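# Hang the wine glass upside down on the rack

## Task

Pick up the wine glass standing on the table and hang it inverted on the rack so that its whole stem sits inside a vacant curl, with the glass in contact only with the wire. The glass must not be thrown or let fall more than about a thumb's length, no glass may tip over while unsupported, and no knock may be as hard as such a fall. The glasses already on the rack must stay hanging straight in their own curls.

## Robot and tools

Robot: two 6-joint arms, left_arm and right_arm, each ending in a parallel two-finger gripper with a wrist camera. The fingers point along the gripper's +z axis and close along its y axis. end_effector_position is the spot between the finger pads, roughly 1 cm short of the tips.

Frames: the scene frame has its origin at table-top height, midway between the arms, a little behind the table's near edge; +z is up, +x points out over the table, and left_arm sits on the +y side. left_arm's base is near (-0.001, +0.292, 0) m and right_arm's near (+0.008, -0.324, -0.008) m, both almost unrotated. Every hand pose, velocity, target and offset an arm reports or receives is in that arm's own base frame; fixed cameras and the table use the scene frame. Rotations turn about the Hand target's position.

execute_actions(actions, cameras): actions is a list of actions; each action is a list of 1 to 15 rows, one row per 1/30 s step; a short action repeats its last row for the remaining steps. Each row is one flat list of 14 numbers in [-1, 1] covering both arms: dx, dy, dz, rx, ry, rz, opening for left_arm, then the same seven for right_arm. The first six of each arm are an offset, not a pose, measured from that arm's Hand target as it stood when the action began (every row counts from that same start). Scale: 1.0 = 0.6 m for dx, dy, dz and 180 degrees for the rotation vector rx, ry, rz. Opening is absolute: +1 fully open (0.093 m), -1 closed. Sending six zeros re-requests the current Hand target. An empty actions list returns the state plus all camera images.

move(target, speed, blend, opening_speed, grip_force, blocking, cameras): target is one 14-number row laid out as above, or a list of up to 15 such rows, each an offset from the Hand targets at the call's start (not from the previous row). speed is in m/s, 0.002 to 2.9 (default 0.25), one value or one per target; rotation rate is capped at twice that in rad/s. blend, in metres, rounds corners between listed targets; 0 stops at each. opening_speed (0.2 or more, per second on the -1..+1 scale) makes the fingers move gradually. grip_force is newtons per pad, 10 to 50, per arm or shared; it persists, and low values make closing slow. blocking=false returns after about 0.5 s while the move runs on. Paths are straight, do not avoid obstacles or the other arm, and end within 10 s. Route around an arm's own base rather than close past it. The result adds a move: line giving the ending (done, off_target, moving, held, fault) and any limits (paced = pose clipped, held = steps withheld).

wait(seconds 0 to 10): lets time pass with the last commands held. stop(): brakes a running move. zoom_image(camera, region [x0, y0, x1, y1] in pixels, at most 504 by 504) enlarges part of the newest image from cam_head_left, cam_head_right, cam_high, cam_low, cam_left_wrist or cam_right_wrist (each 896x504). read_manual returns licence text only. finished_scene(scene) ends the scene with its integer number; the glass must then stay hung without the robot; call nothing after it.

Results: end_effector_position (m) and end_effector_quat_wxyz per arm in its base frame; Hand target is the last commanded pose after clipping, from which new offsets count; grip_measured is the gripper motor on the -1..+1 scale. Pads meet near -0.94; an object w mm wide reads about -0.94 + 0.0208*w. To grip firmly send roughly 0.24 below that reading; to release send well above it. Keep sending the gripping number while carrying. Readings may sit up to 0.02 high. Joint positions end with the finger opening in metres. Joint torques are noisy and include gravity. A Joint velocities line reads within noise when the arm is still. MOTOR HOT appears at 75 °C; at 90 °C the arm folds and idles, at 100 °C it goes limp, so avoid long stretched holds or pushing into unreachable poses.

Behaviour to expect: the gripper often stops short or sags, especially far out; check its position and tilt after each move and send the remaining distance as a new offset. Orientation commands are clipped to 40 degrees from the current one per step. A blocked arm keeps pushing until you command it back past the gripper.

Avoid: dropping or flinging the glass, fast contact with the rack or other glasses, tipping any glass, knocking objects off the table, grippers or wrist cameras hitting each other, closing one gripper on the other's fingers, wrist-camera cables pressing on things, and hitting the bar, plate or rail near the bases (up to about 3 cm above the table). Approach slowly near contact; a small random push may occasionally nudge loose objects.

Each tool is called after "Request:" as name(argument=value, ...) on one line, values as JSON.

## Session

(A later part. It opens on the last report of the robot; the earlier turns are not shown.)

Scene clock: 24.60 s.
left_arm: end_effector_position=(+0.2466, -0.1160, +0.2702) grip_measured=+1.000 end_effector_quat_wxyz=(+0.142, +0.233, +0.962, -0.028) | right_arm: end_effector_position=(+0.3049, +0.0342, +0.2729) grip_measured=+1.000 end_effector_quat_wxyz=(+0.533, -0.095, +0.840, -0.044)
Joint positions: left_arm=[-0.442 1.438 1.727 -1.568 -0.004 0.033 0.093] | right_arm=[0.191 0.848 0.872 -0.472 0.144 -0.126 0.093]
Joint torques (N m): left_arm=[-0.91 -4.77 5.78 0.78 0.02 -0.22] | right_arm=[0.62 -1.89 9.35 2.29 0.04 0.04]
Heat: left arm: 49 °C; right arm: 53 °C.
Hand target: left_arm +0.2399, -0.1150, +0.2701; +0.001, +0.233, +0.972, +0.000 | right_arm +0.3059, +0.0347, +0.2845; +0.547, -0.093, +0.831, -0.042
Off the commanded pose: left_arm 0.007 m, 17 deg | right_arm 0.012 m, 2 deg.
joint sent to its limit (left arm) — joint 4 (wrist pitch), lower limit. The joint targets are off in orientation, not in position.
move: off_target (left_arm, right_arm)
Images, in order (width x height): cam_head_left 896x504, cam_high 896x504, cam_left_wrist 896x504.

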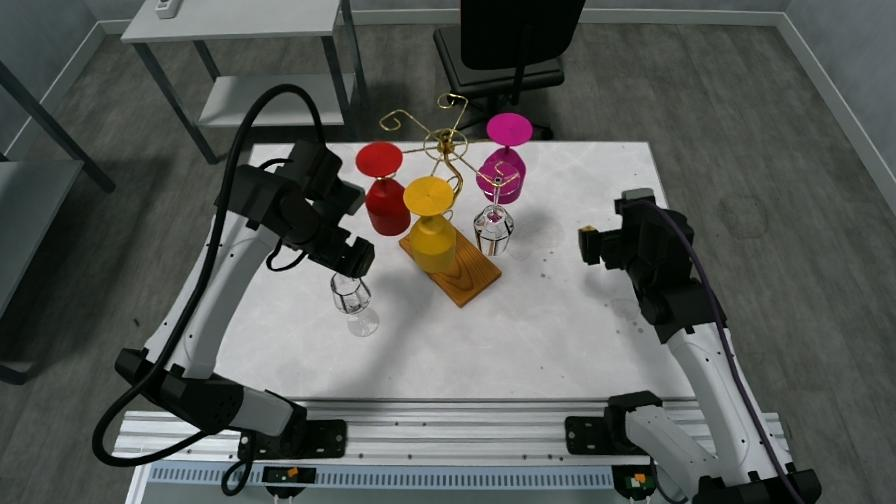

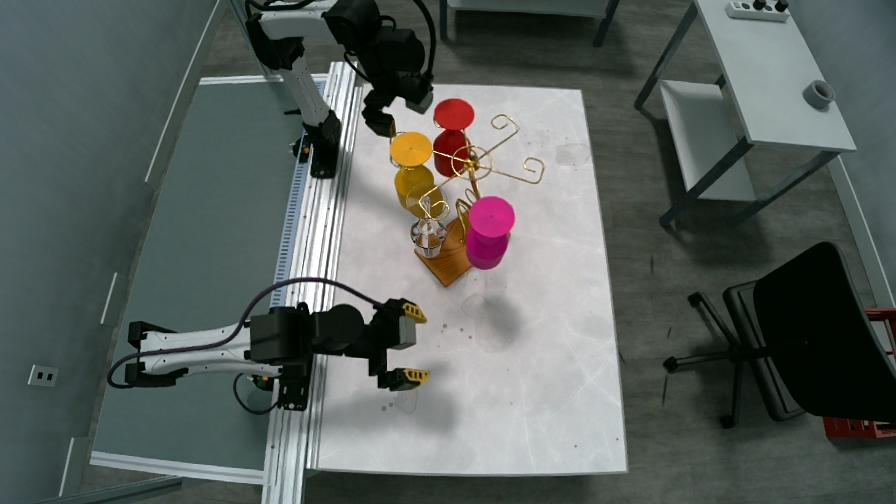

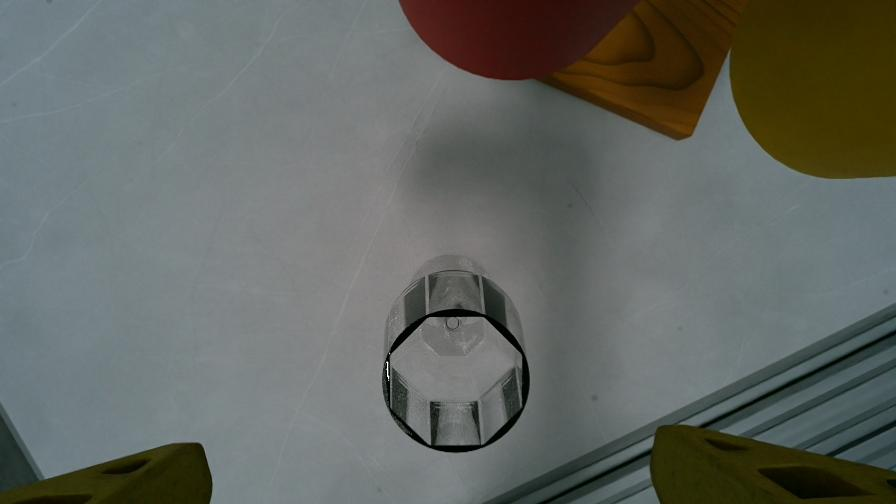

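Request:
move(target=[-0.003,-0.01,-0.2167,0,0,0,1,0,0,0,0,0,0,1], cameras=["cam_head_left","cam_head_right","cam_left_wrist","cam_low"], speed=0.2)

Request:
zoom_image(camera="cam_head_left", region=[260, 220, 440, 360])

Request:
zoom_image(camera="cam_low", region=[280, 80, 440, 250])

Scene clock: 26.57 s.
left_arm: end_effector_position=(+0.2372, -0.1176, +0.1414) grip_measured=+1.000 end_effector_quat_wxyz=(-0.003, +0.233, +0.972, +0.003) | right_arm: end_effector_position=(+0.3049, +0.0342, +0.2729) grip_measured=+1.000 end_effector_quat_wxyz=(+0.533, -0.095, +0.840, -0.044)
Joint positions: left_arm=[-0.463 1.55 1.335 -1.364 -0.004 0.008 0.093] | right_arm=[0.191 0.848 0.872 -0.472 0.144 -0.126 0.093]
Joint torques (N m): left_arm=[-1.05 -5.03 6.54 0.57 0.03 -0.21] | right_arm=[0.57 -1.88 9.48 2.32 0.03 0.04]
Heat: left arm: 49 °C; right arm: 53 °C.
Hand target: left_arm +0.2380, -0.1209, +0.1401; +0.001, +0.233, +0.972, +0.000 | right_arm +0.3059, +0.0347, +0.2845; +0.547, -0.093, +0.831, -0.042
Off the commanded pose: left_arm 0.004 m, 1 deg | right_arm 0.012 m, 2 deg.
move: off_target (right_arm)
Images, in order (width x height): cam_head_left 896x504, cam_head_right 896x504, cam_low 896x504, cam_left_wrist 896x504.

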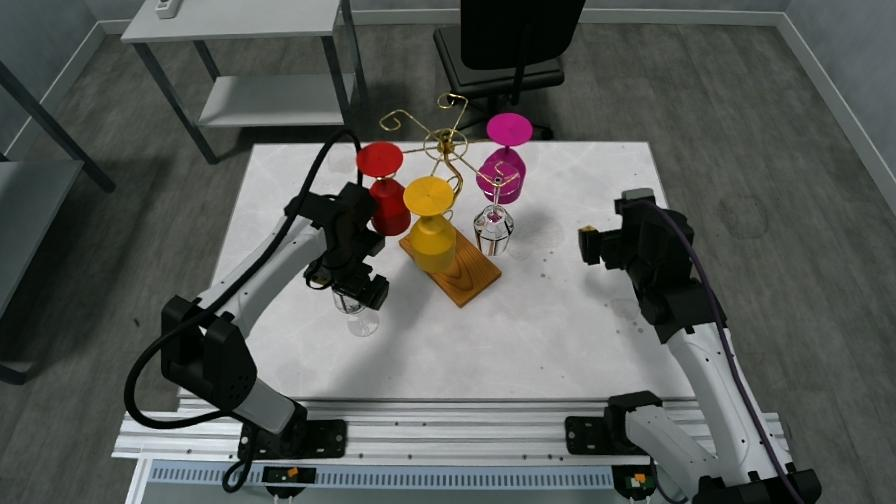

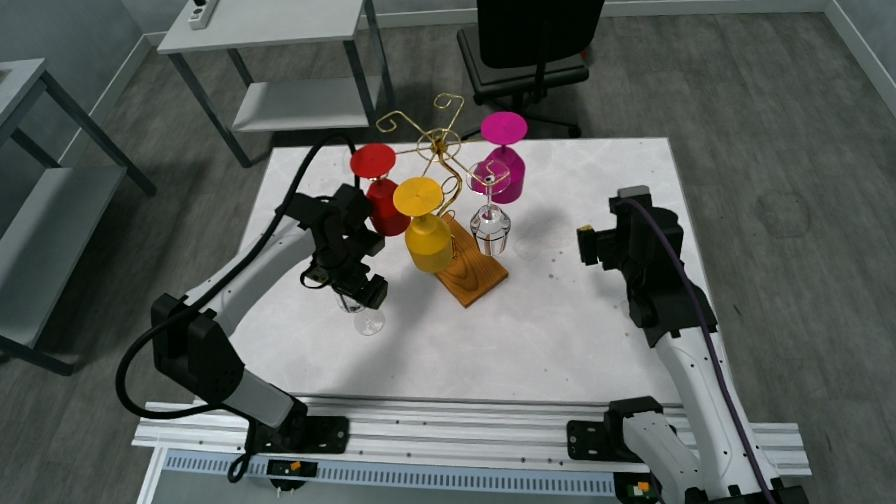

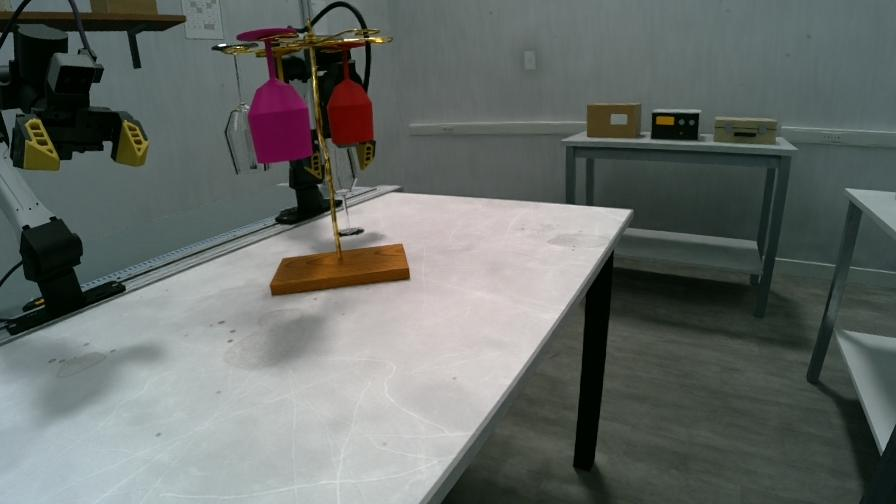

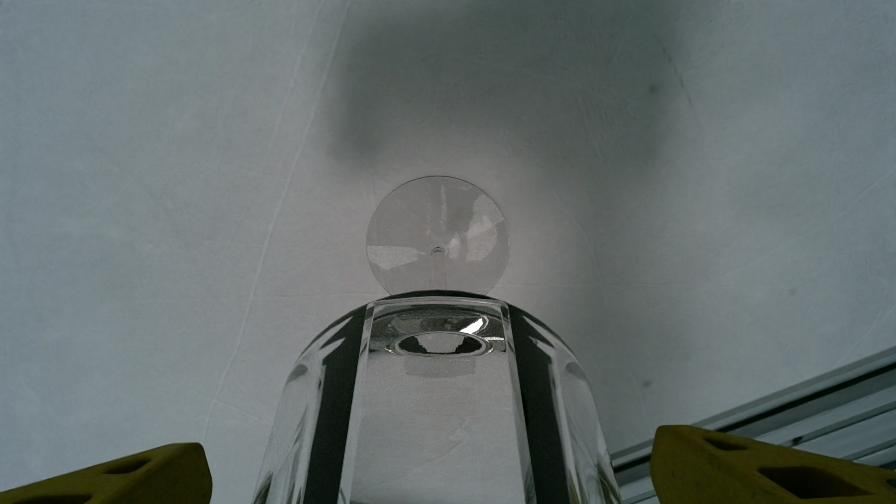

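Scaled by 2.800 from the camera's 896x504 image, which has a finer 1280x720 frame.

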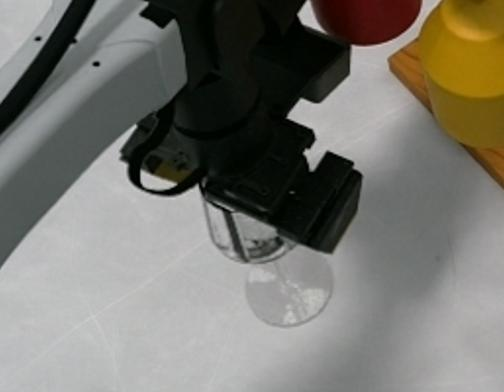

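Scaled by 2.965 from the camera's 896x504 image, which has a finer 1280x720 frame.

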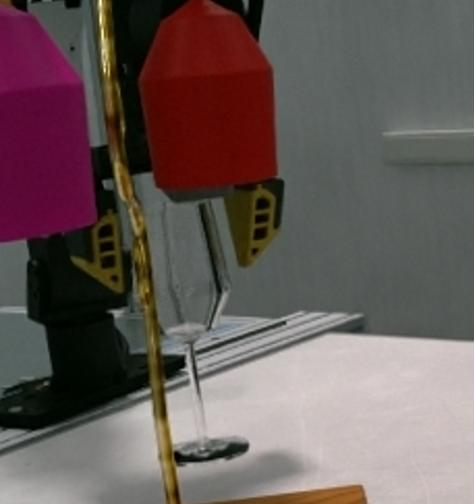

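Request:
move(target=[0.0075,-0.0038,-0.0417,0,0,0,1,0,0,0,0,0,0,1], cameras=["cam_left_wrist","cam_head_right","cam_high"], speed=0.15)

Request:
zoom_image(camera="cam_head_right", region=[260, 220, 440, 360])

Request:
zoom_image(camera="cam_high", region=[350, 60, 470, 180])

Scene clock: 27.90 s.
left_arm: end_effector_position=(+0.2424, -0.1202, +0.1188) grip_measured=+1.000 end_effector_quat_wxyz=(+0.001, +0.233, +0.972, +0.002) | right_arm: end_effector_position=(+0.3049, +0.0342, +0.2729) grip_measured=+1.000 end_effector_quat_wxyz=(+0.533, -0.095, +0.840, -0.044)
Joint positions: left_arm=[-0.463 1.566 1.261 -1.265 -0.004 0.008 0.093] | right_arm=[0.191 0.848 0.872 -0.472 0.144 -0.126 0.093]
Joint torques (N m): left_arm=[-1.07 -4.79 6.19 0.53 0.05 -0.23] | right_arm=[0.64 -1.89 9.37 2.31 0.05 0.04]
Heat: left arm: 49 °C; right arm: 54 °C.
Hand target: left_arm +0.2424, -0.1232, +0.1150; +0.000, +0.233, +0.972, +0.000 | right_arm +0.3059, +0.0347, +0.2845; +0.547, -0.093, +0.831, -0.042
Off the commanded pose: left_arm 0.005 m, 0 deg | right_arm 0.012 m, 2 deg.
move: off_target (right_arm)
Images, in order (width x height): cam_head_right 896x504, cam_high 896x504, cam_left_wrist 896x504.

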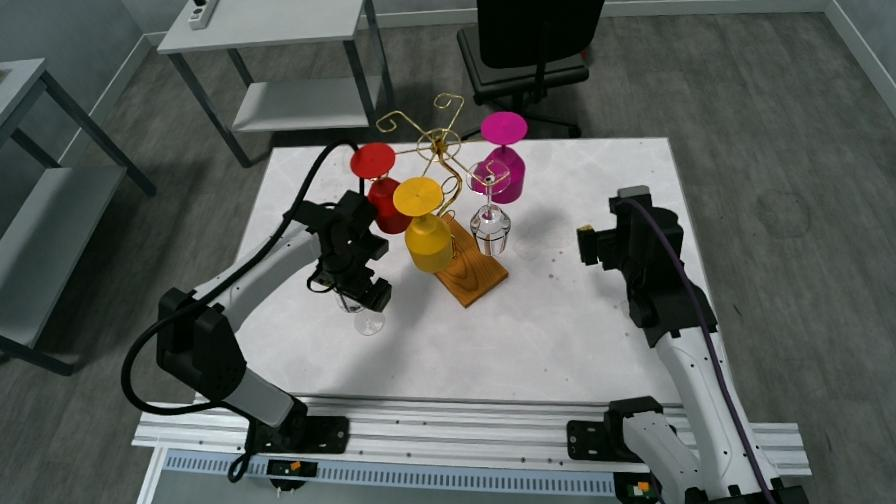

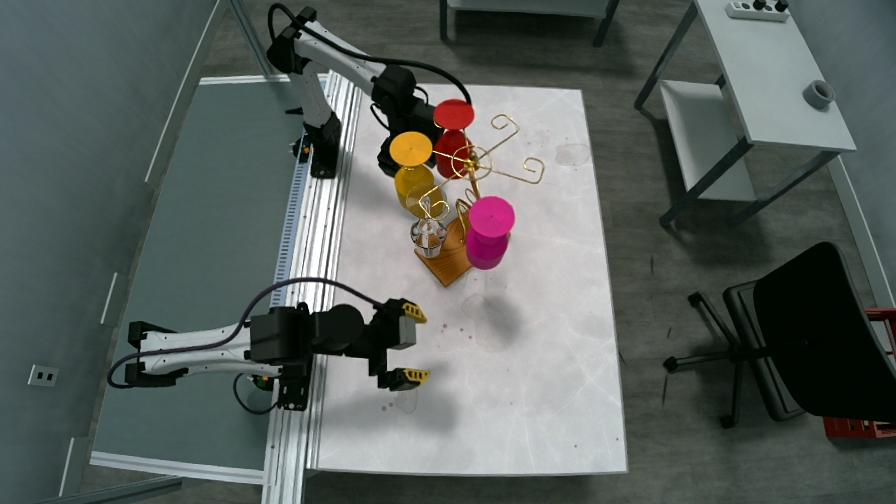

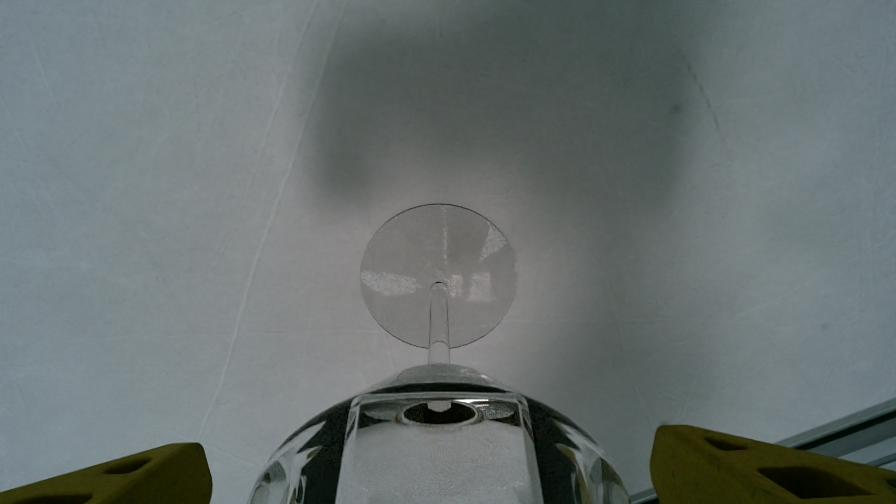

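Scaled by 2.800 from the camera's 896x504 image, which has a finer 1280x720 frame.

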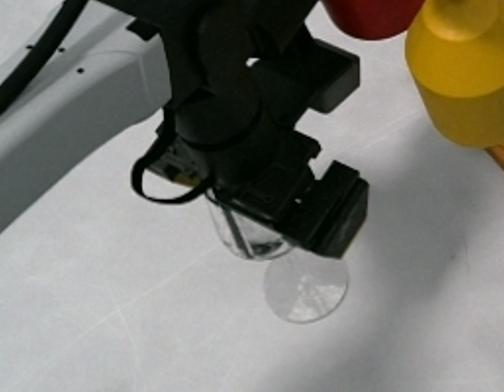

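Scaled by 4.200 from the camera's 896x504 image, which has a finer 1280x720 frame.

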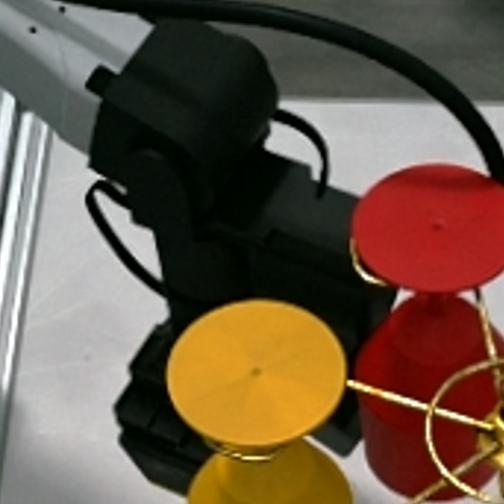

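Request:
move(target=[0,0,0,0,0,0,0.1,0,0,0,0,0,0,1], grip_force=20, cameras=["cam_left_wrist"])

Scene clock: 30.57 s.
left_arm: end_effector_position=(+0.2425, -0.1203, +0.1188) grip_measured=+0.492 end_effector_quat_wxyz=(+0.001, +0.233, +0.972, +0.002) | right_arm: end_effector_position=(+0.3049, +0.0342, +0.2729) grip_measured=+1.000 end_effector_quat_wxyz=(+0.533, -0.095, +0.840, -0.044)
Joint positions: left_arm=[-0.463 1.566 1.261 -1.264 -0.004 0.008 0.069] | right_arm=[0.191 0.848 0.872 -0.472 0.144 -0.126 0.093]
Joint torques (N m): left_arm=[-1.02 -4.79 6.28 0.52 0.03 -0.19] | right_arm=[0.61 -1.89 9.39 2.31 0.05 0.06]
Heat: left arm: 49 °C; right arm: 54 °C.
Hand target: left_arm +0.2425, -0.1232, +0.1150; +0.000, +0.233, +0.972, +0.000 | right_arm +0.3059, +0.0347, +0.2845; +0.547, -0.093, +0.831, -0.042
Off the commanded pose: left_arm 0.005 m, 0 deg | right_arm 0.012 m, 2 deg.
grip_force (N): 20, 20
move: off_target (right_arm)
Images, in order (width x height): cam_left_wrist 896x504.

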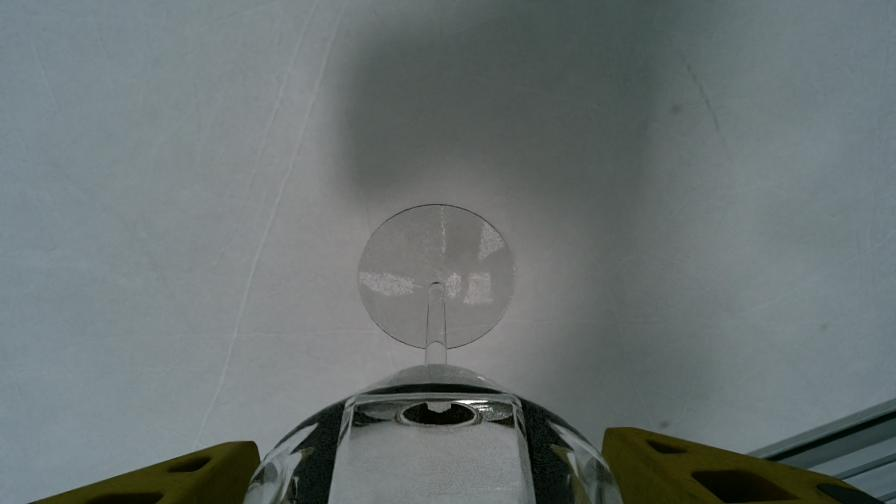

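Request:
move(target=[0,0,0.06,0,0,0,0.1,0,0,0,0,0,0,1], speed=0.08, cameras=["cam_left_wrist","cam_head_left","cam_low"])

Request:
zoom_image(camera="cam_low", region=[280, 80, 440, 250])

Scene clock: 33.30 s.
left_arm: end_effector_position=(+0.2419, -0.1200, +0.1461) grip_measured=+0.483 end_effector_quat_wxyz=(-0.001, +0.233, +0.972, +0.002) | right_arm: end_effector_position=(+0.3049, +0.0342, +0.2729) grip_measured=+1.000 end_effector_quat_wxyz=(+0.533, -0.095, +0.840, -0.044)
Joint positions: left_arm=[-0.463 1.566 1.369 -1.377 -0.004 0.008 0.068] | right_arm=[0.191 0.848 0.872 -0.472 0.144 -0.126 0.093]
Joint torques (N m): left_arm=[-1.13 -4.89 9.18 0.22 0.04 -0.22] | right_arm=[0.59 -1.85 9.36 2.28 0.03 0.04]
Heat: left arm: 49 °C; right arm: 54 °C.
Hand target: left_arm +0.2426, -0.1232, +0.1510; +0.001, +0.233, +0.972, +0.000 | right_arm +0.3059, +0.0347, +0.2845; +0.547, -0.093, +0.831, -0.042
Off the commanded pose: left_arm 0.006 m, 0 deg | right_arm 0.012 m, 2 deg.
grip_force (N): 20, 20
move: off_target (right_arm)
Images, in order (width x height): cam_head_left 896x504, cam_low 896x504, cam_left_wrist 896x504.

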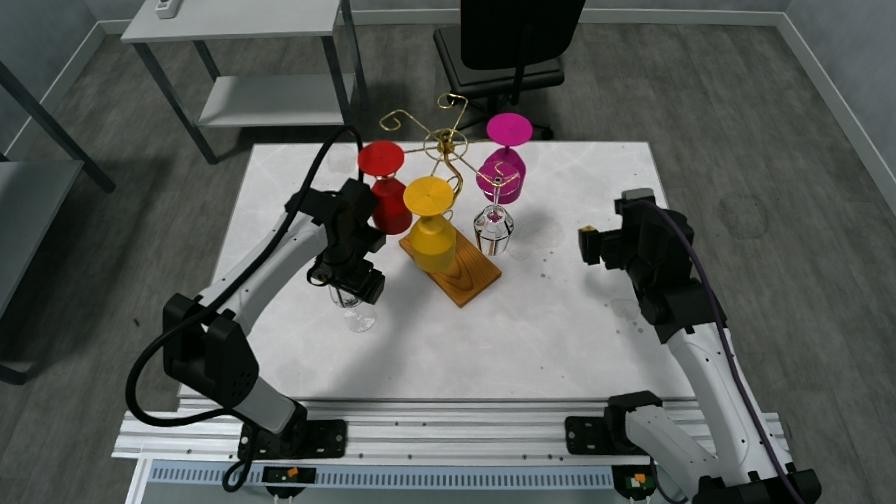

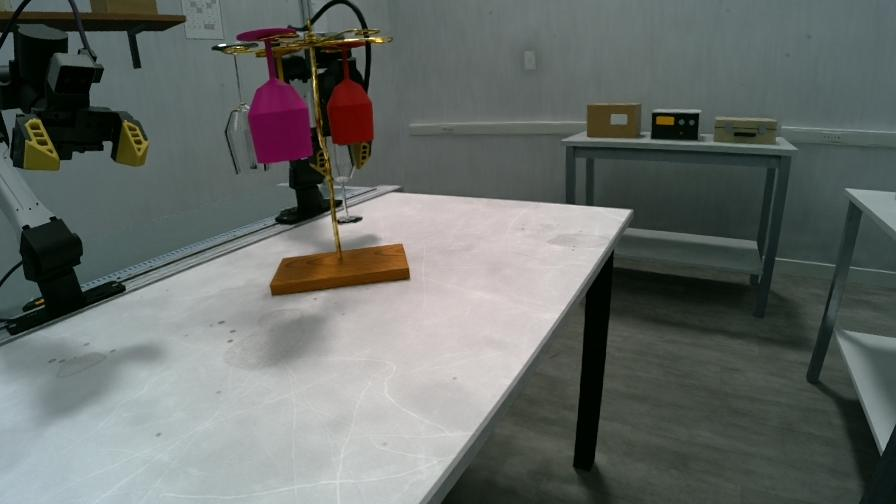

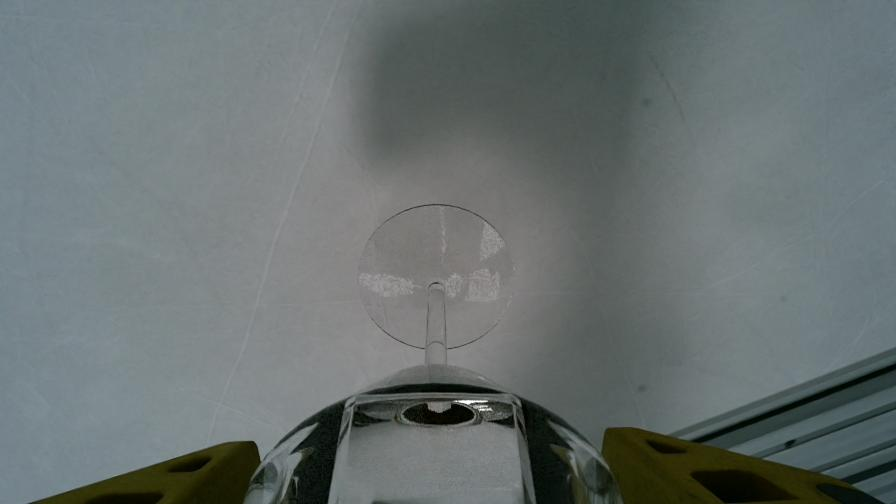

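Scaled by 2.965 from the camera's 896x504 image, which has a finer 1280x720 frame.

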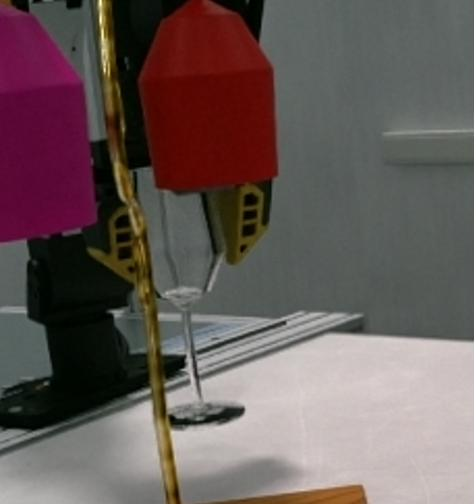

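Request:
move(target=[[0.04,0.11,0.01,0,0,0.05,0.1,0,0,0,0,0,0,1],[0.1625,0.11,0.0,0,0,0.094,0.1,0,0,0,0,0,0,1],[0.1625,0.11,-0.03,0,0,0.094,0.1,0,0,0,0,0,0,1]], speed=[0.15,0.15,0.06], blend=[0.02,0,0], cameras=["cam_left_wrist","cam_head_left","cam_low"])

Request:
zoom_image(camera="cam_low", region=[280, 80, 440, 250])

Scene clock: 35.83 s.
left_arm: end_effector_position=(+0.3377, -0.0595, +0.1341) grip_measured=+0.483 end_effector_quat_wxyz=(-0.004, +0.095, +0.995, +0.000) | right_arm: end_effector_position=(+0.3049, +0.0342, +0.2729) grip_measured=+1.000 end_effector_quat_wxyz=(+0.533, -0.095, +0.840, -0.044)
Joint positions: left_arm=[-0.175 1.85 1.646 -1.375 0 0.016 0.068] | right_arm=[0.191 0.848 0.872 -0.472 0.144 -0.126 0.093]
Joint torques (N m): left_arm=[0.38 -7.68 6.49 0.5 -0.02 -0.24] | right_arm=[0.55 -1.87 9.44 2.3 0.03 0.05]
Heat: left arm: 49 °C; right arm: 54 °C.
Hand target: left_arm +0.3401, -0.0572, +0.1330; +0.001, +0.088, +0.996, +0.000 | right_arm +0.3059, +0.0347, +0.2845; +0.547, -0.093, +0.831, -0.042
Off the commanded pose: left_arm 0.003 m, 1 deg | right_arm 0.012 m, 2 deg.
grip_force (N): 20, 20
move: off_target (right_arm)
Images, in order (width x height): cam_head_left 896x504, cam_low 896x504, cam_left_wrist 896x504.

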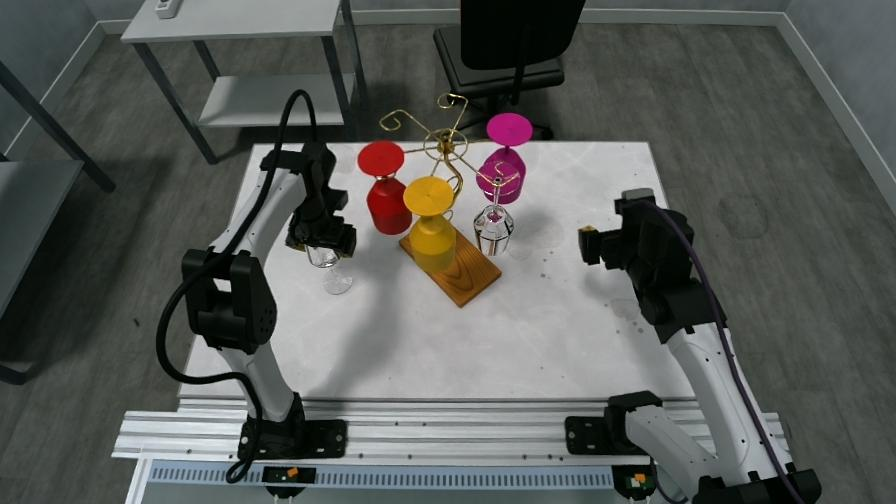

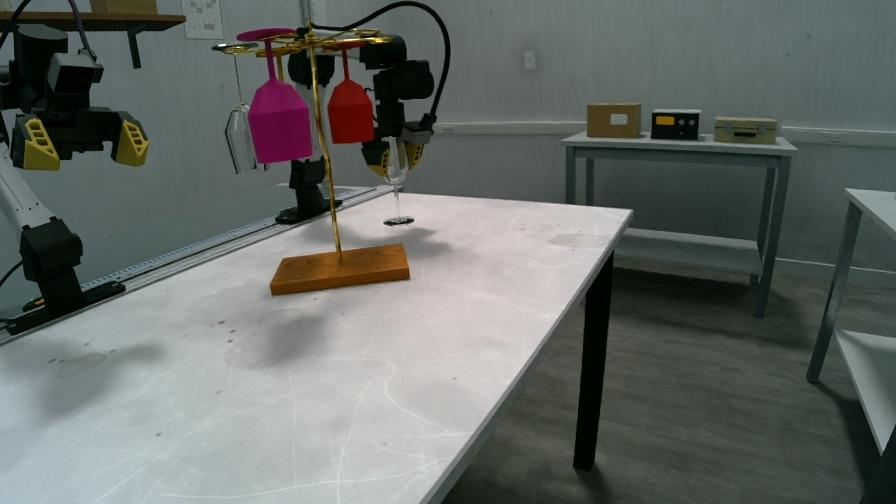

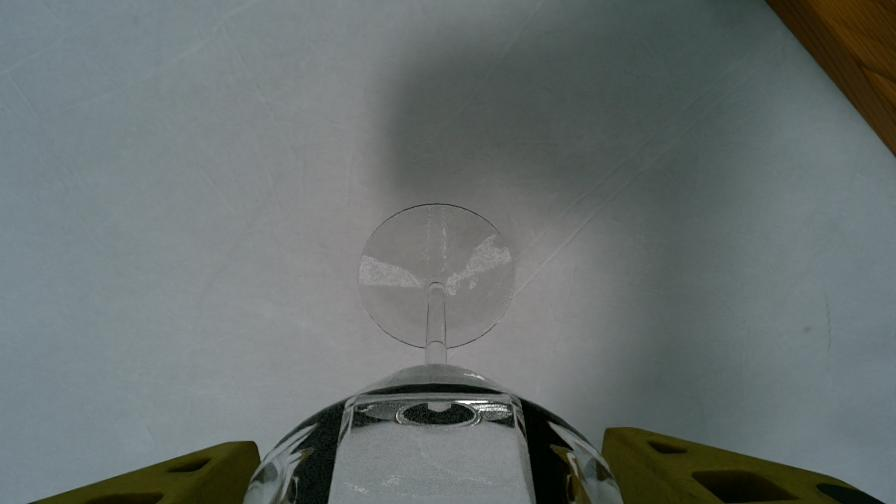

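Scaled by 2.965 from the camera's 896x504 image, which has a finer 1280x720 frame.

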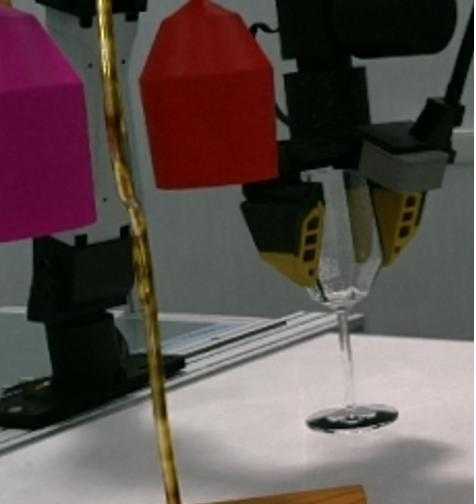

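Request:
move(target=[0,0,-0.025,0,0,0,0.1,0,0,0,0,0,0,1], speed=0.04, cameras=["cam_left_wrist","cam_low"])

Request:
zoom_image(camera="cam_low", region=[320, 120, 480, 250])

Scene clock: 37.10 s.
left_arm: end_effector_position=(+0.3378, -0.0595, +0.1196) grip_measured=+0.483 end_effector_quat_wxyz=(-0.004, +0.095, +0.995, +0.000) | right_arm: end_effector_position=(+0.3049, +0.0342, +0.2729) grip_measured=+1.000 end_effector_quat_wxyz=(+0.533, -0.095, +0.840, -0.044)
Joint positions: left_arm=[-0.175 1.85 1.588 -1.317 0 0.016 0.068] | right_arm=[0.191 0.848 0.872 -0.472 0.144 -0.126 0.093]
Joint torques (N m): left_arm=[0.42 -7.75 6.39 0.52 0.01 -0.24] | right_arm=[0.65 -1.92 9.43 2.3 0.06 0.03]
Heat: left arm: 49 °C; right arm: 54 °C.
Hand target: left_arm +0.3400, -0.0572, +0.1180; +0.000, +0.088, +0.996, +0.000 | right_arm +0.3059, +0.0347, +0.2845; +0.547, -0.093, +0.831, -0.042
Off the commanded pose: left_arm 0.004 m, 1 deg | right_arm 0.012 m, 2 deg.
grip_force (N): 20, 20
move: off_target (right_arm)
Images, in order (width x height): cam_low 896x504, cam_left_wrist 896x504.

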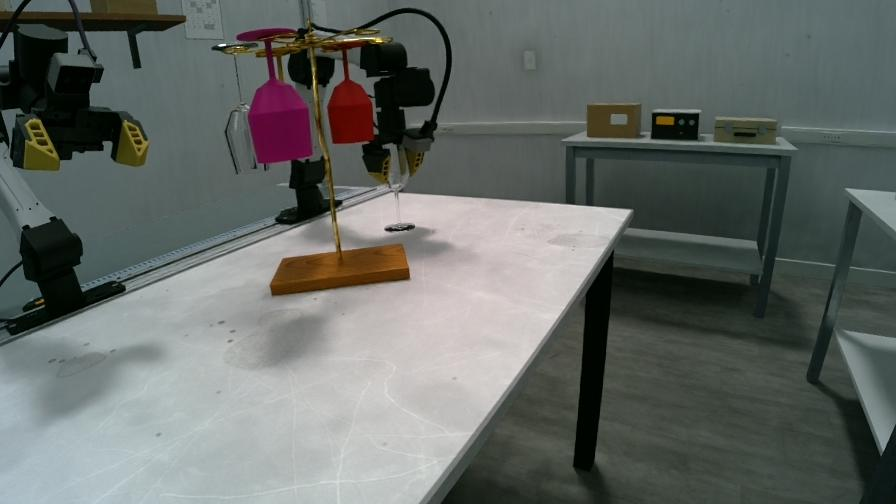

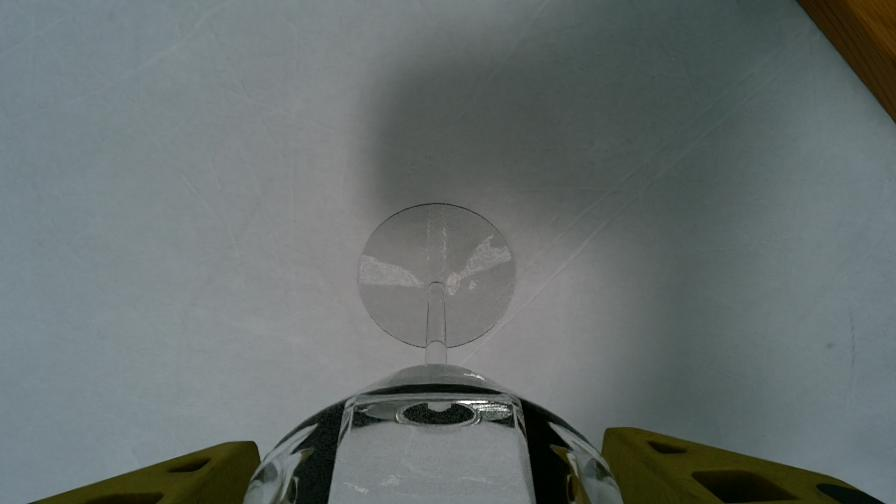

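Scaled by 3.150 from the camera's 896x504 image, which has a finer 1280x720 frame.

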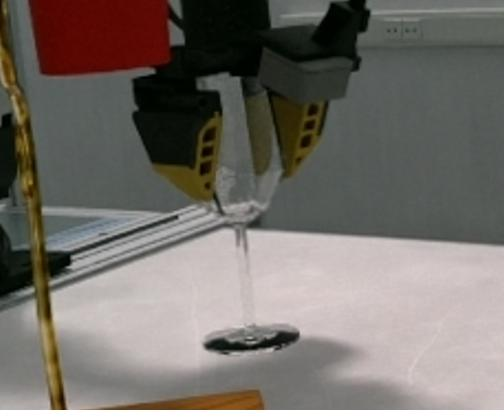

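Request:
move(target=[0,0,-0.006,0,0,0,0.1,0,0,0,0,0,0,1], speed=0.02)

Request:
move(target=[0,0,-0.006,0,0,0,0.1,0,0,0,0,0,0,1], speed=0.02)

Scene clock: 37.87 s.
left_arm: end_effector_position=(+0.3384, -0.0596, +0.1191) grip_measured=+0.483 end_effector_quat_wxyz=(-0.002, +0.095, +0.995, +0.000) | right_arm: end_effector_position=(+0.3049, +0.0342, +0.2729) grip_measured=+1.000 end_effector_quat_wxyz=(+0.533, -0.095, +0.840, -0.044)
Joint positions: left_arm=[-0.175 1.85 1.586 -1.313 0 0.016 0.068] | right_arm=[0.191 0.848 0.872 -0.472 0.144 -0.126 0.093]
Joint torques (N m): left_arm=[0.4 -7.76 5.37 0.61 0.01 -0.23] | right_arm=[0.58 -1.89 9.44 2.3 0.03 0.04]
Heat: left arm: 49 °C; right arm: 54 °C.
Hand target: left_arm +0.3401, -0.0572, +0.1144; +0.001, +0.088, +0.996, +0.000 | right_arm +0.3059, +0.0347, +0.2845; +0.547, -0.093, +0.831, -0.042
Off the commanded pose: left_arm 0.006 m, 1 deg | right_arm 0.012 m, 2 deg.
grip_force (N): 20, 20
move: off_target (right_arm)

Scene clock: 38.57 s.
left_arm: end_effector_position=(+0.3384, -0.0596, +0.1188) grip_measured=+0.483 end_effector_quat_wxyz=(-0.001, +0.095, +0.995, +0.000) | right_arm: end_effector_position=(+0.3049, +0.0342, +0.2729) grip_measured=+1.000 end_effector_quat_wxyz=(+0.533, -0.095, +0.840, -0.044)
Joint positions: left_arm=[-0.175 1.846 1.581 -1.306 0 0.016 0.068] | right_arm=[0.191 0.848 0.872 -0.472 0.144 -0.126 0.093]
Joint torques (N m): left_arm=[0.38 -7.34 4.79 0.68 -0.03 -0.22] | right_arm=[0.61 -1.87 9.35 2.3 0.03 0.04]
Heat: left arm: 49 °C; right arm: 54 °C.
Hand target: left_arm +0.3401, -0.0572, +0.1108; +0.001, +0.088, +0.996, +0.000 | right_arm +0.3059, +0.0347, +0.2845; +0.547, -0.093, +0.831, -0.042
Off the commanded pose: left_arm 0.008 m, 1 deg | right_arm 0.012 m, 2 deg.
grip_force (N): 20, 20
move: off_target (right_arm)

Request:
move(target=[[0,0,0.008,0,0,0,1,0,0,0,0,0,0,1],[0,0,0.174,0,0,0,1,0,0,0,0,0,0,1]], speed=[0.03,0.12], cameras=["cam_left_wrist","cam_head_left"])

Scene clock: 41.47 s.
left_arm: end_effector_position=(+0.3418, -0.0596, +0.2023) grip_measured=+0.999 end_effector_quat_wxyz=(+0.034, +0.094, +0.995, -0.003) | right_arm: end_effector_position=(+0.3049, +0.0342, +0.2729) grip_measured=+1.000 end_effector_quat_wxyz=(+0.533, -0.095, +0.840, -0.044)
Joint positions: left_arm=[-0.172 1.839 1.906 -1.569 0.001 0.016 0.093] | right_arm=[0.191 0.848 0.872 -0.472 0.144 -0.126 0.093]
Joint torques (N m): left_arm=[0.23 -9.29 8.58 0.37 -0.05 -0.21] | right_arm=[0.61 -1.78 9.43 2.29 0.03 0.06]
Heat: left arm: 50 °C; right arm: 54 °C.
Hand target: left_arm +0.3400, -0.0571, +0.2151; +0.000, +0.088, +0.996, +0.000 | right_arm +0.3059, +0.0347, +0.2845; +0.547, -0.093, +0.831, -0.042
Off the commanded pose: left_arm 0.013 m, 4 deg | right_arm 0.012 m, 2 deg.
joint sent to its limit (left arm) — joint 4 (wrist pitch), lower limit. The joint targets are off in orientation, not in position.
grip_force (N): 20, 20
move: off_target (left_arm, right_arm)
Images, in order (width x height): cam_head_left 896x504, cam_left_wrist 896x504.

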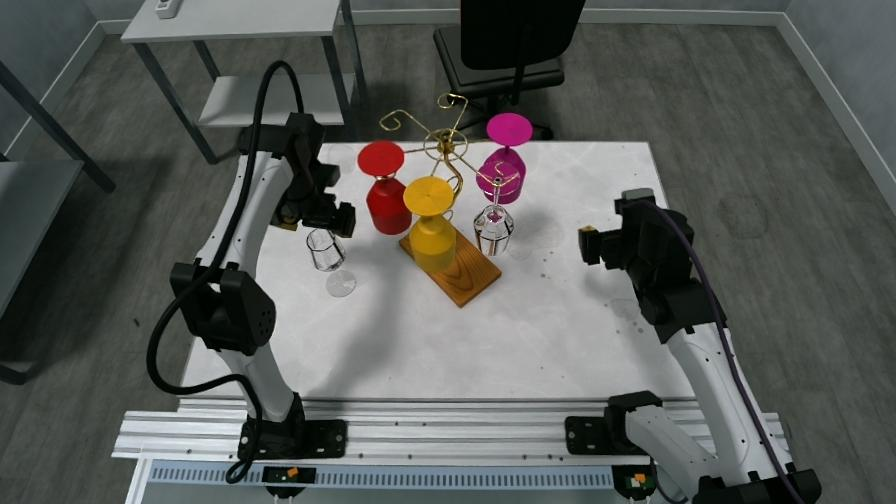

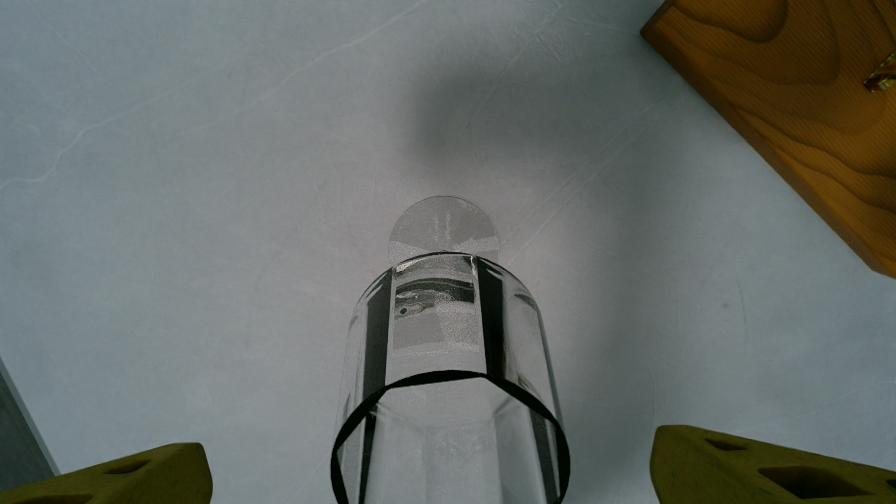

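Request:
move(target=[[-0.1,0.195,0.04,-0.2496,-0.0644,0.2583,1,0,0,0,0,0,0,1],[-0.0967,0.112,-0.075,-0.2586,-0.438,-0.1778,1,0,0,0,0,0,0,1]], speed=0.3, blend=[0.02,0], cameras=["cam_left_wrist","cam_head_left"])

Scene clock: 47.27 s.
left_arm: end_effector_position=(+0.2825, +0.0125, +0.1722) grip_measured=+0.999 end_effector_quat_wxyz=(+0.634, +0.299, +0.644, -0.305) | right_arm: end_effector_position=(+0.3049, +0.0342, +0.2729) grip_measured=+1.000 end_effector_quat_wxyz=(+0.533, -0.095, +0.840, -0.044)
Joint positions: left_arm=[0.682 1.405 0.594 -0.227 1.56 1.025 0.093] | right_arm=[0.191 0.848 0.872 -0.472 0.144 -0.126 0.093]
Joint torques (N m): left_arm=[-0.96 -2.86 6.06 1.08 0.83 -0.02] | right_arm=[0.61 -1.87 9.43 2.3 0.05 0.04]
Heat: left arm: 50 °C; right arm: 54 °C.
Hand target: left_arm +0.2821, +0.0100, +0.1702; +0.638, +0.304, +0.638, -0.305 | right_arm +0.3059, +0.0347, +0.2845; +0.547, -0.093, +0.831, -0.042
Off the commanded pose: left_arm 0.003 m, 1 deg | right_arm 0.012 m, 2 deg.
grip_force (N): 20, 20
move: off_target (right_arm)
Images, in order (width x height): cam_head_left 896x504, cam_left_wrist 896x504.

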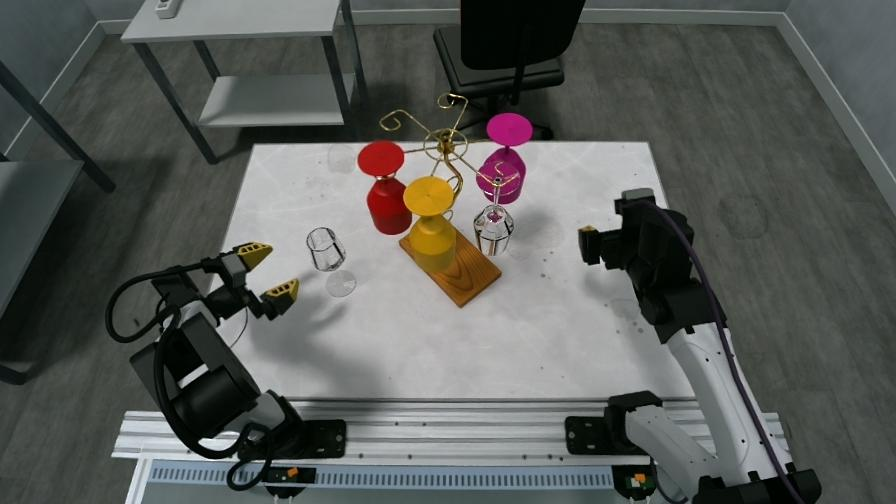

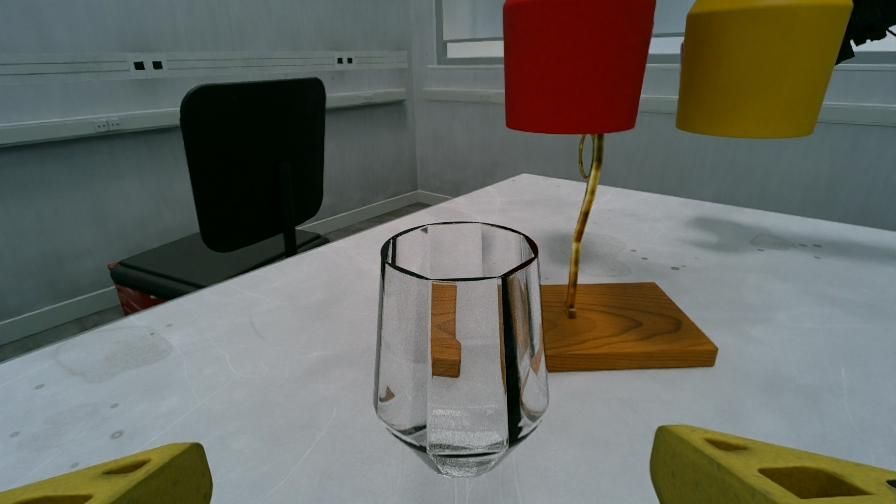

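Request:
move(target=[-0.014,-0.012,-0.195,0,0,0,1,0,0,0,0,0,0,1], speed=0.15, cameras=["cam_left_wrist","cam_head_left","cam_low"])

Request:
zoom_image(camera="cam_low", region=[320, 120, 480, 250])

Scene clock: 49.00 s.
left_arm: end_effector_position=(+0.2732, +0.0050, +0.0540) grip_measured=+0.999 end_effector_quat_wxyz=(+0.633, +0.297, +0.644, -0.310) | right_arm: end_effector_position=(+0.3049, +0.0342, +0.2729) grip_measured=+1.000 end_effector_quat_wxyz=(+0.533, -0.095, +0.840, -0.044)
Joint positions: left_arm=[0.682 1.913 0.48 0.044 1.565 1.368 0.093] | right_arm=[0.191 0.848 0.872 -0.472 0.144 -0.126 0.093]
Joint torques (N m): left_arm=[-1.03 -4.41 3.47 0.71 0.88 -0.01] | right_arm=[0.61 -1.88 9.39 2.3 0.02 0.04]
Heat: left arm: 50 °C; right arm: 54 °C.
Hand target: left_arm +0.2737, +0.0029, +0.0532; +0.638, +0.304, +0.638, -0.304 | right_arm +0.3059, +0.0347, +0.2845; +0.547, -0.093, +0.831, -0.042
Off the commanded pose: left_arm 0.002 m, 1 deg | right_arm 0.012 m, 2 deg.
grip_force (N): 20, 20
move: off_target (right_arm)
Images, in order (width x height): cam_head_left 896x504, cam_low 896x504, cam_left_wrist 896x504.

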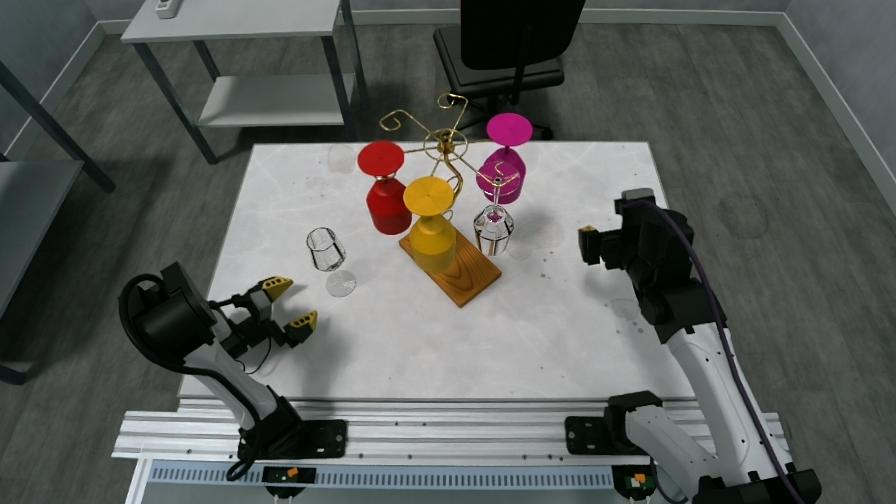

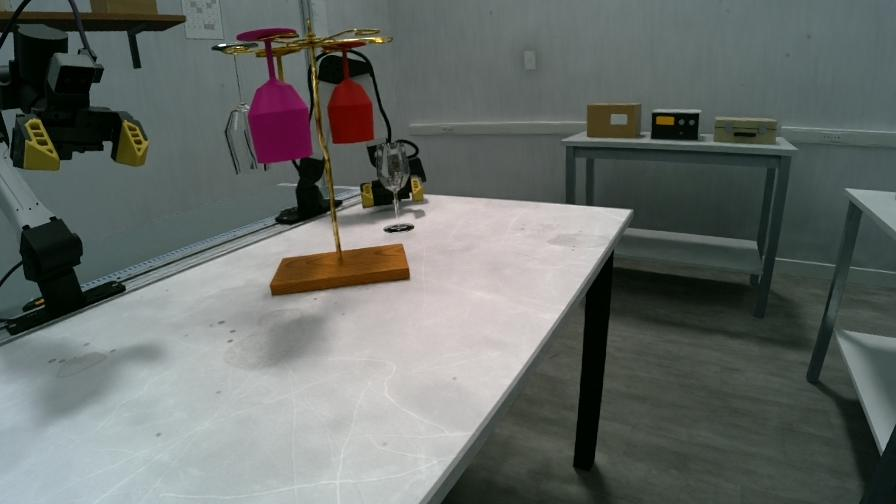

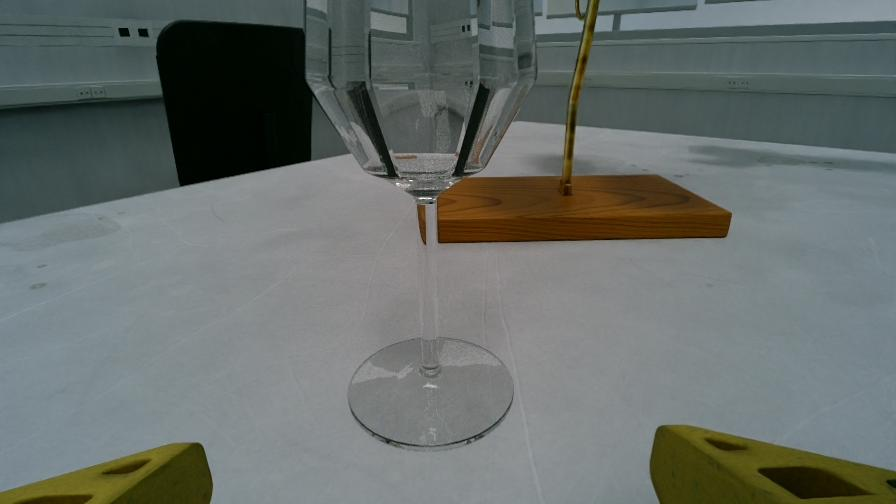

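Scaled by 3.150 from the camera's 896x504 image, which has a finer 1280x720 frame.

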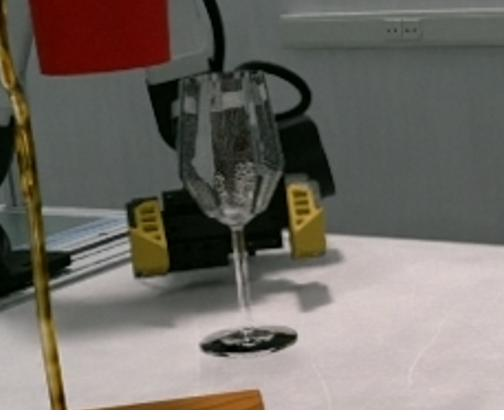

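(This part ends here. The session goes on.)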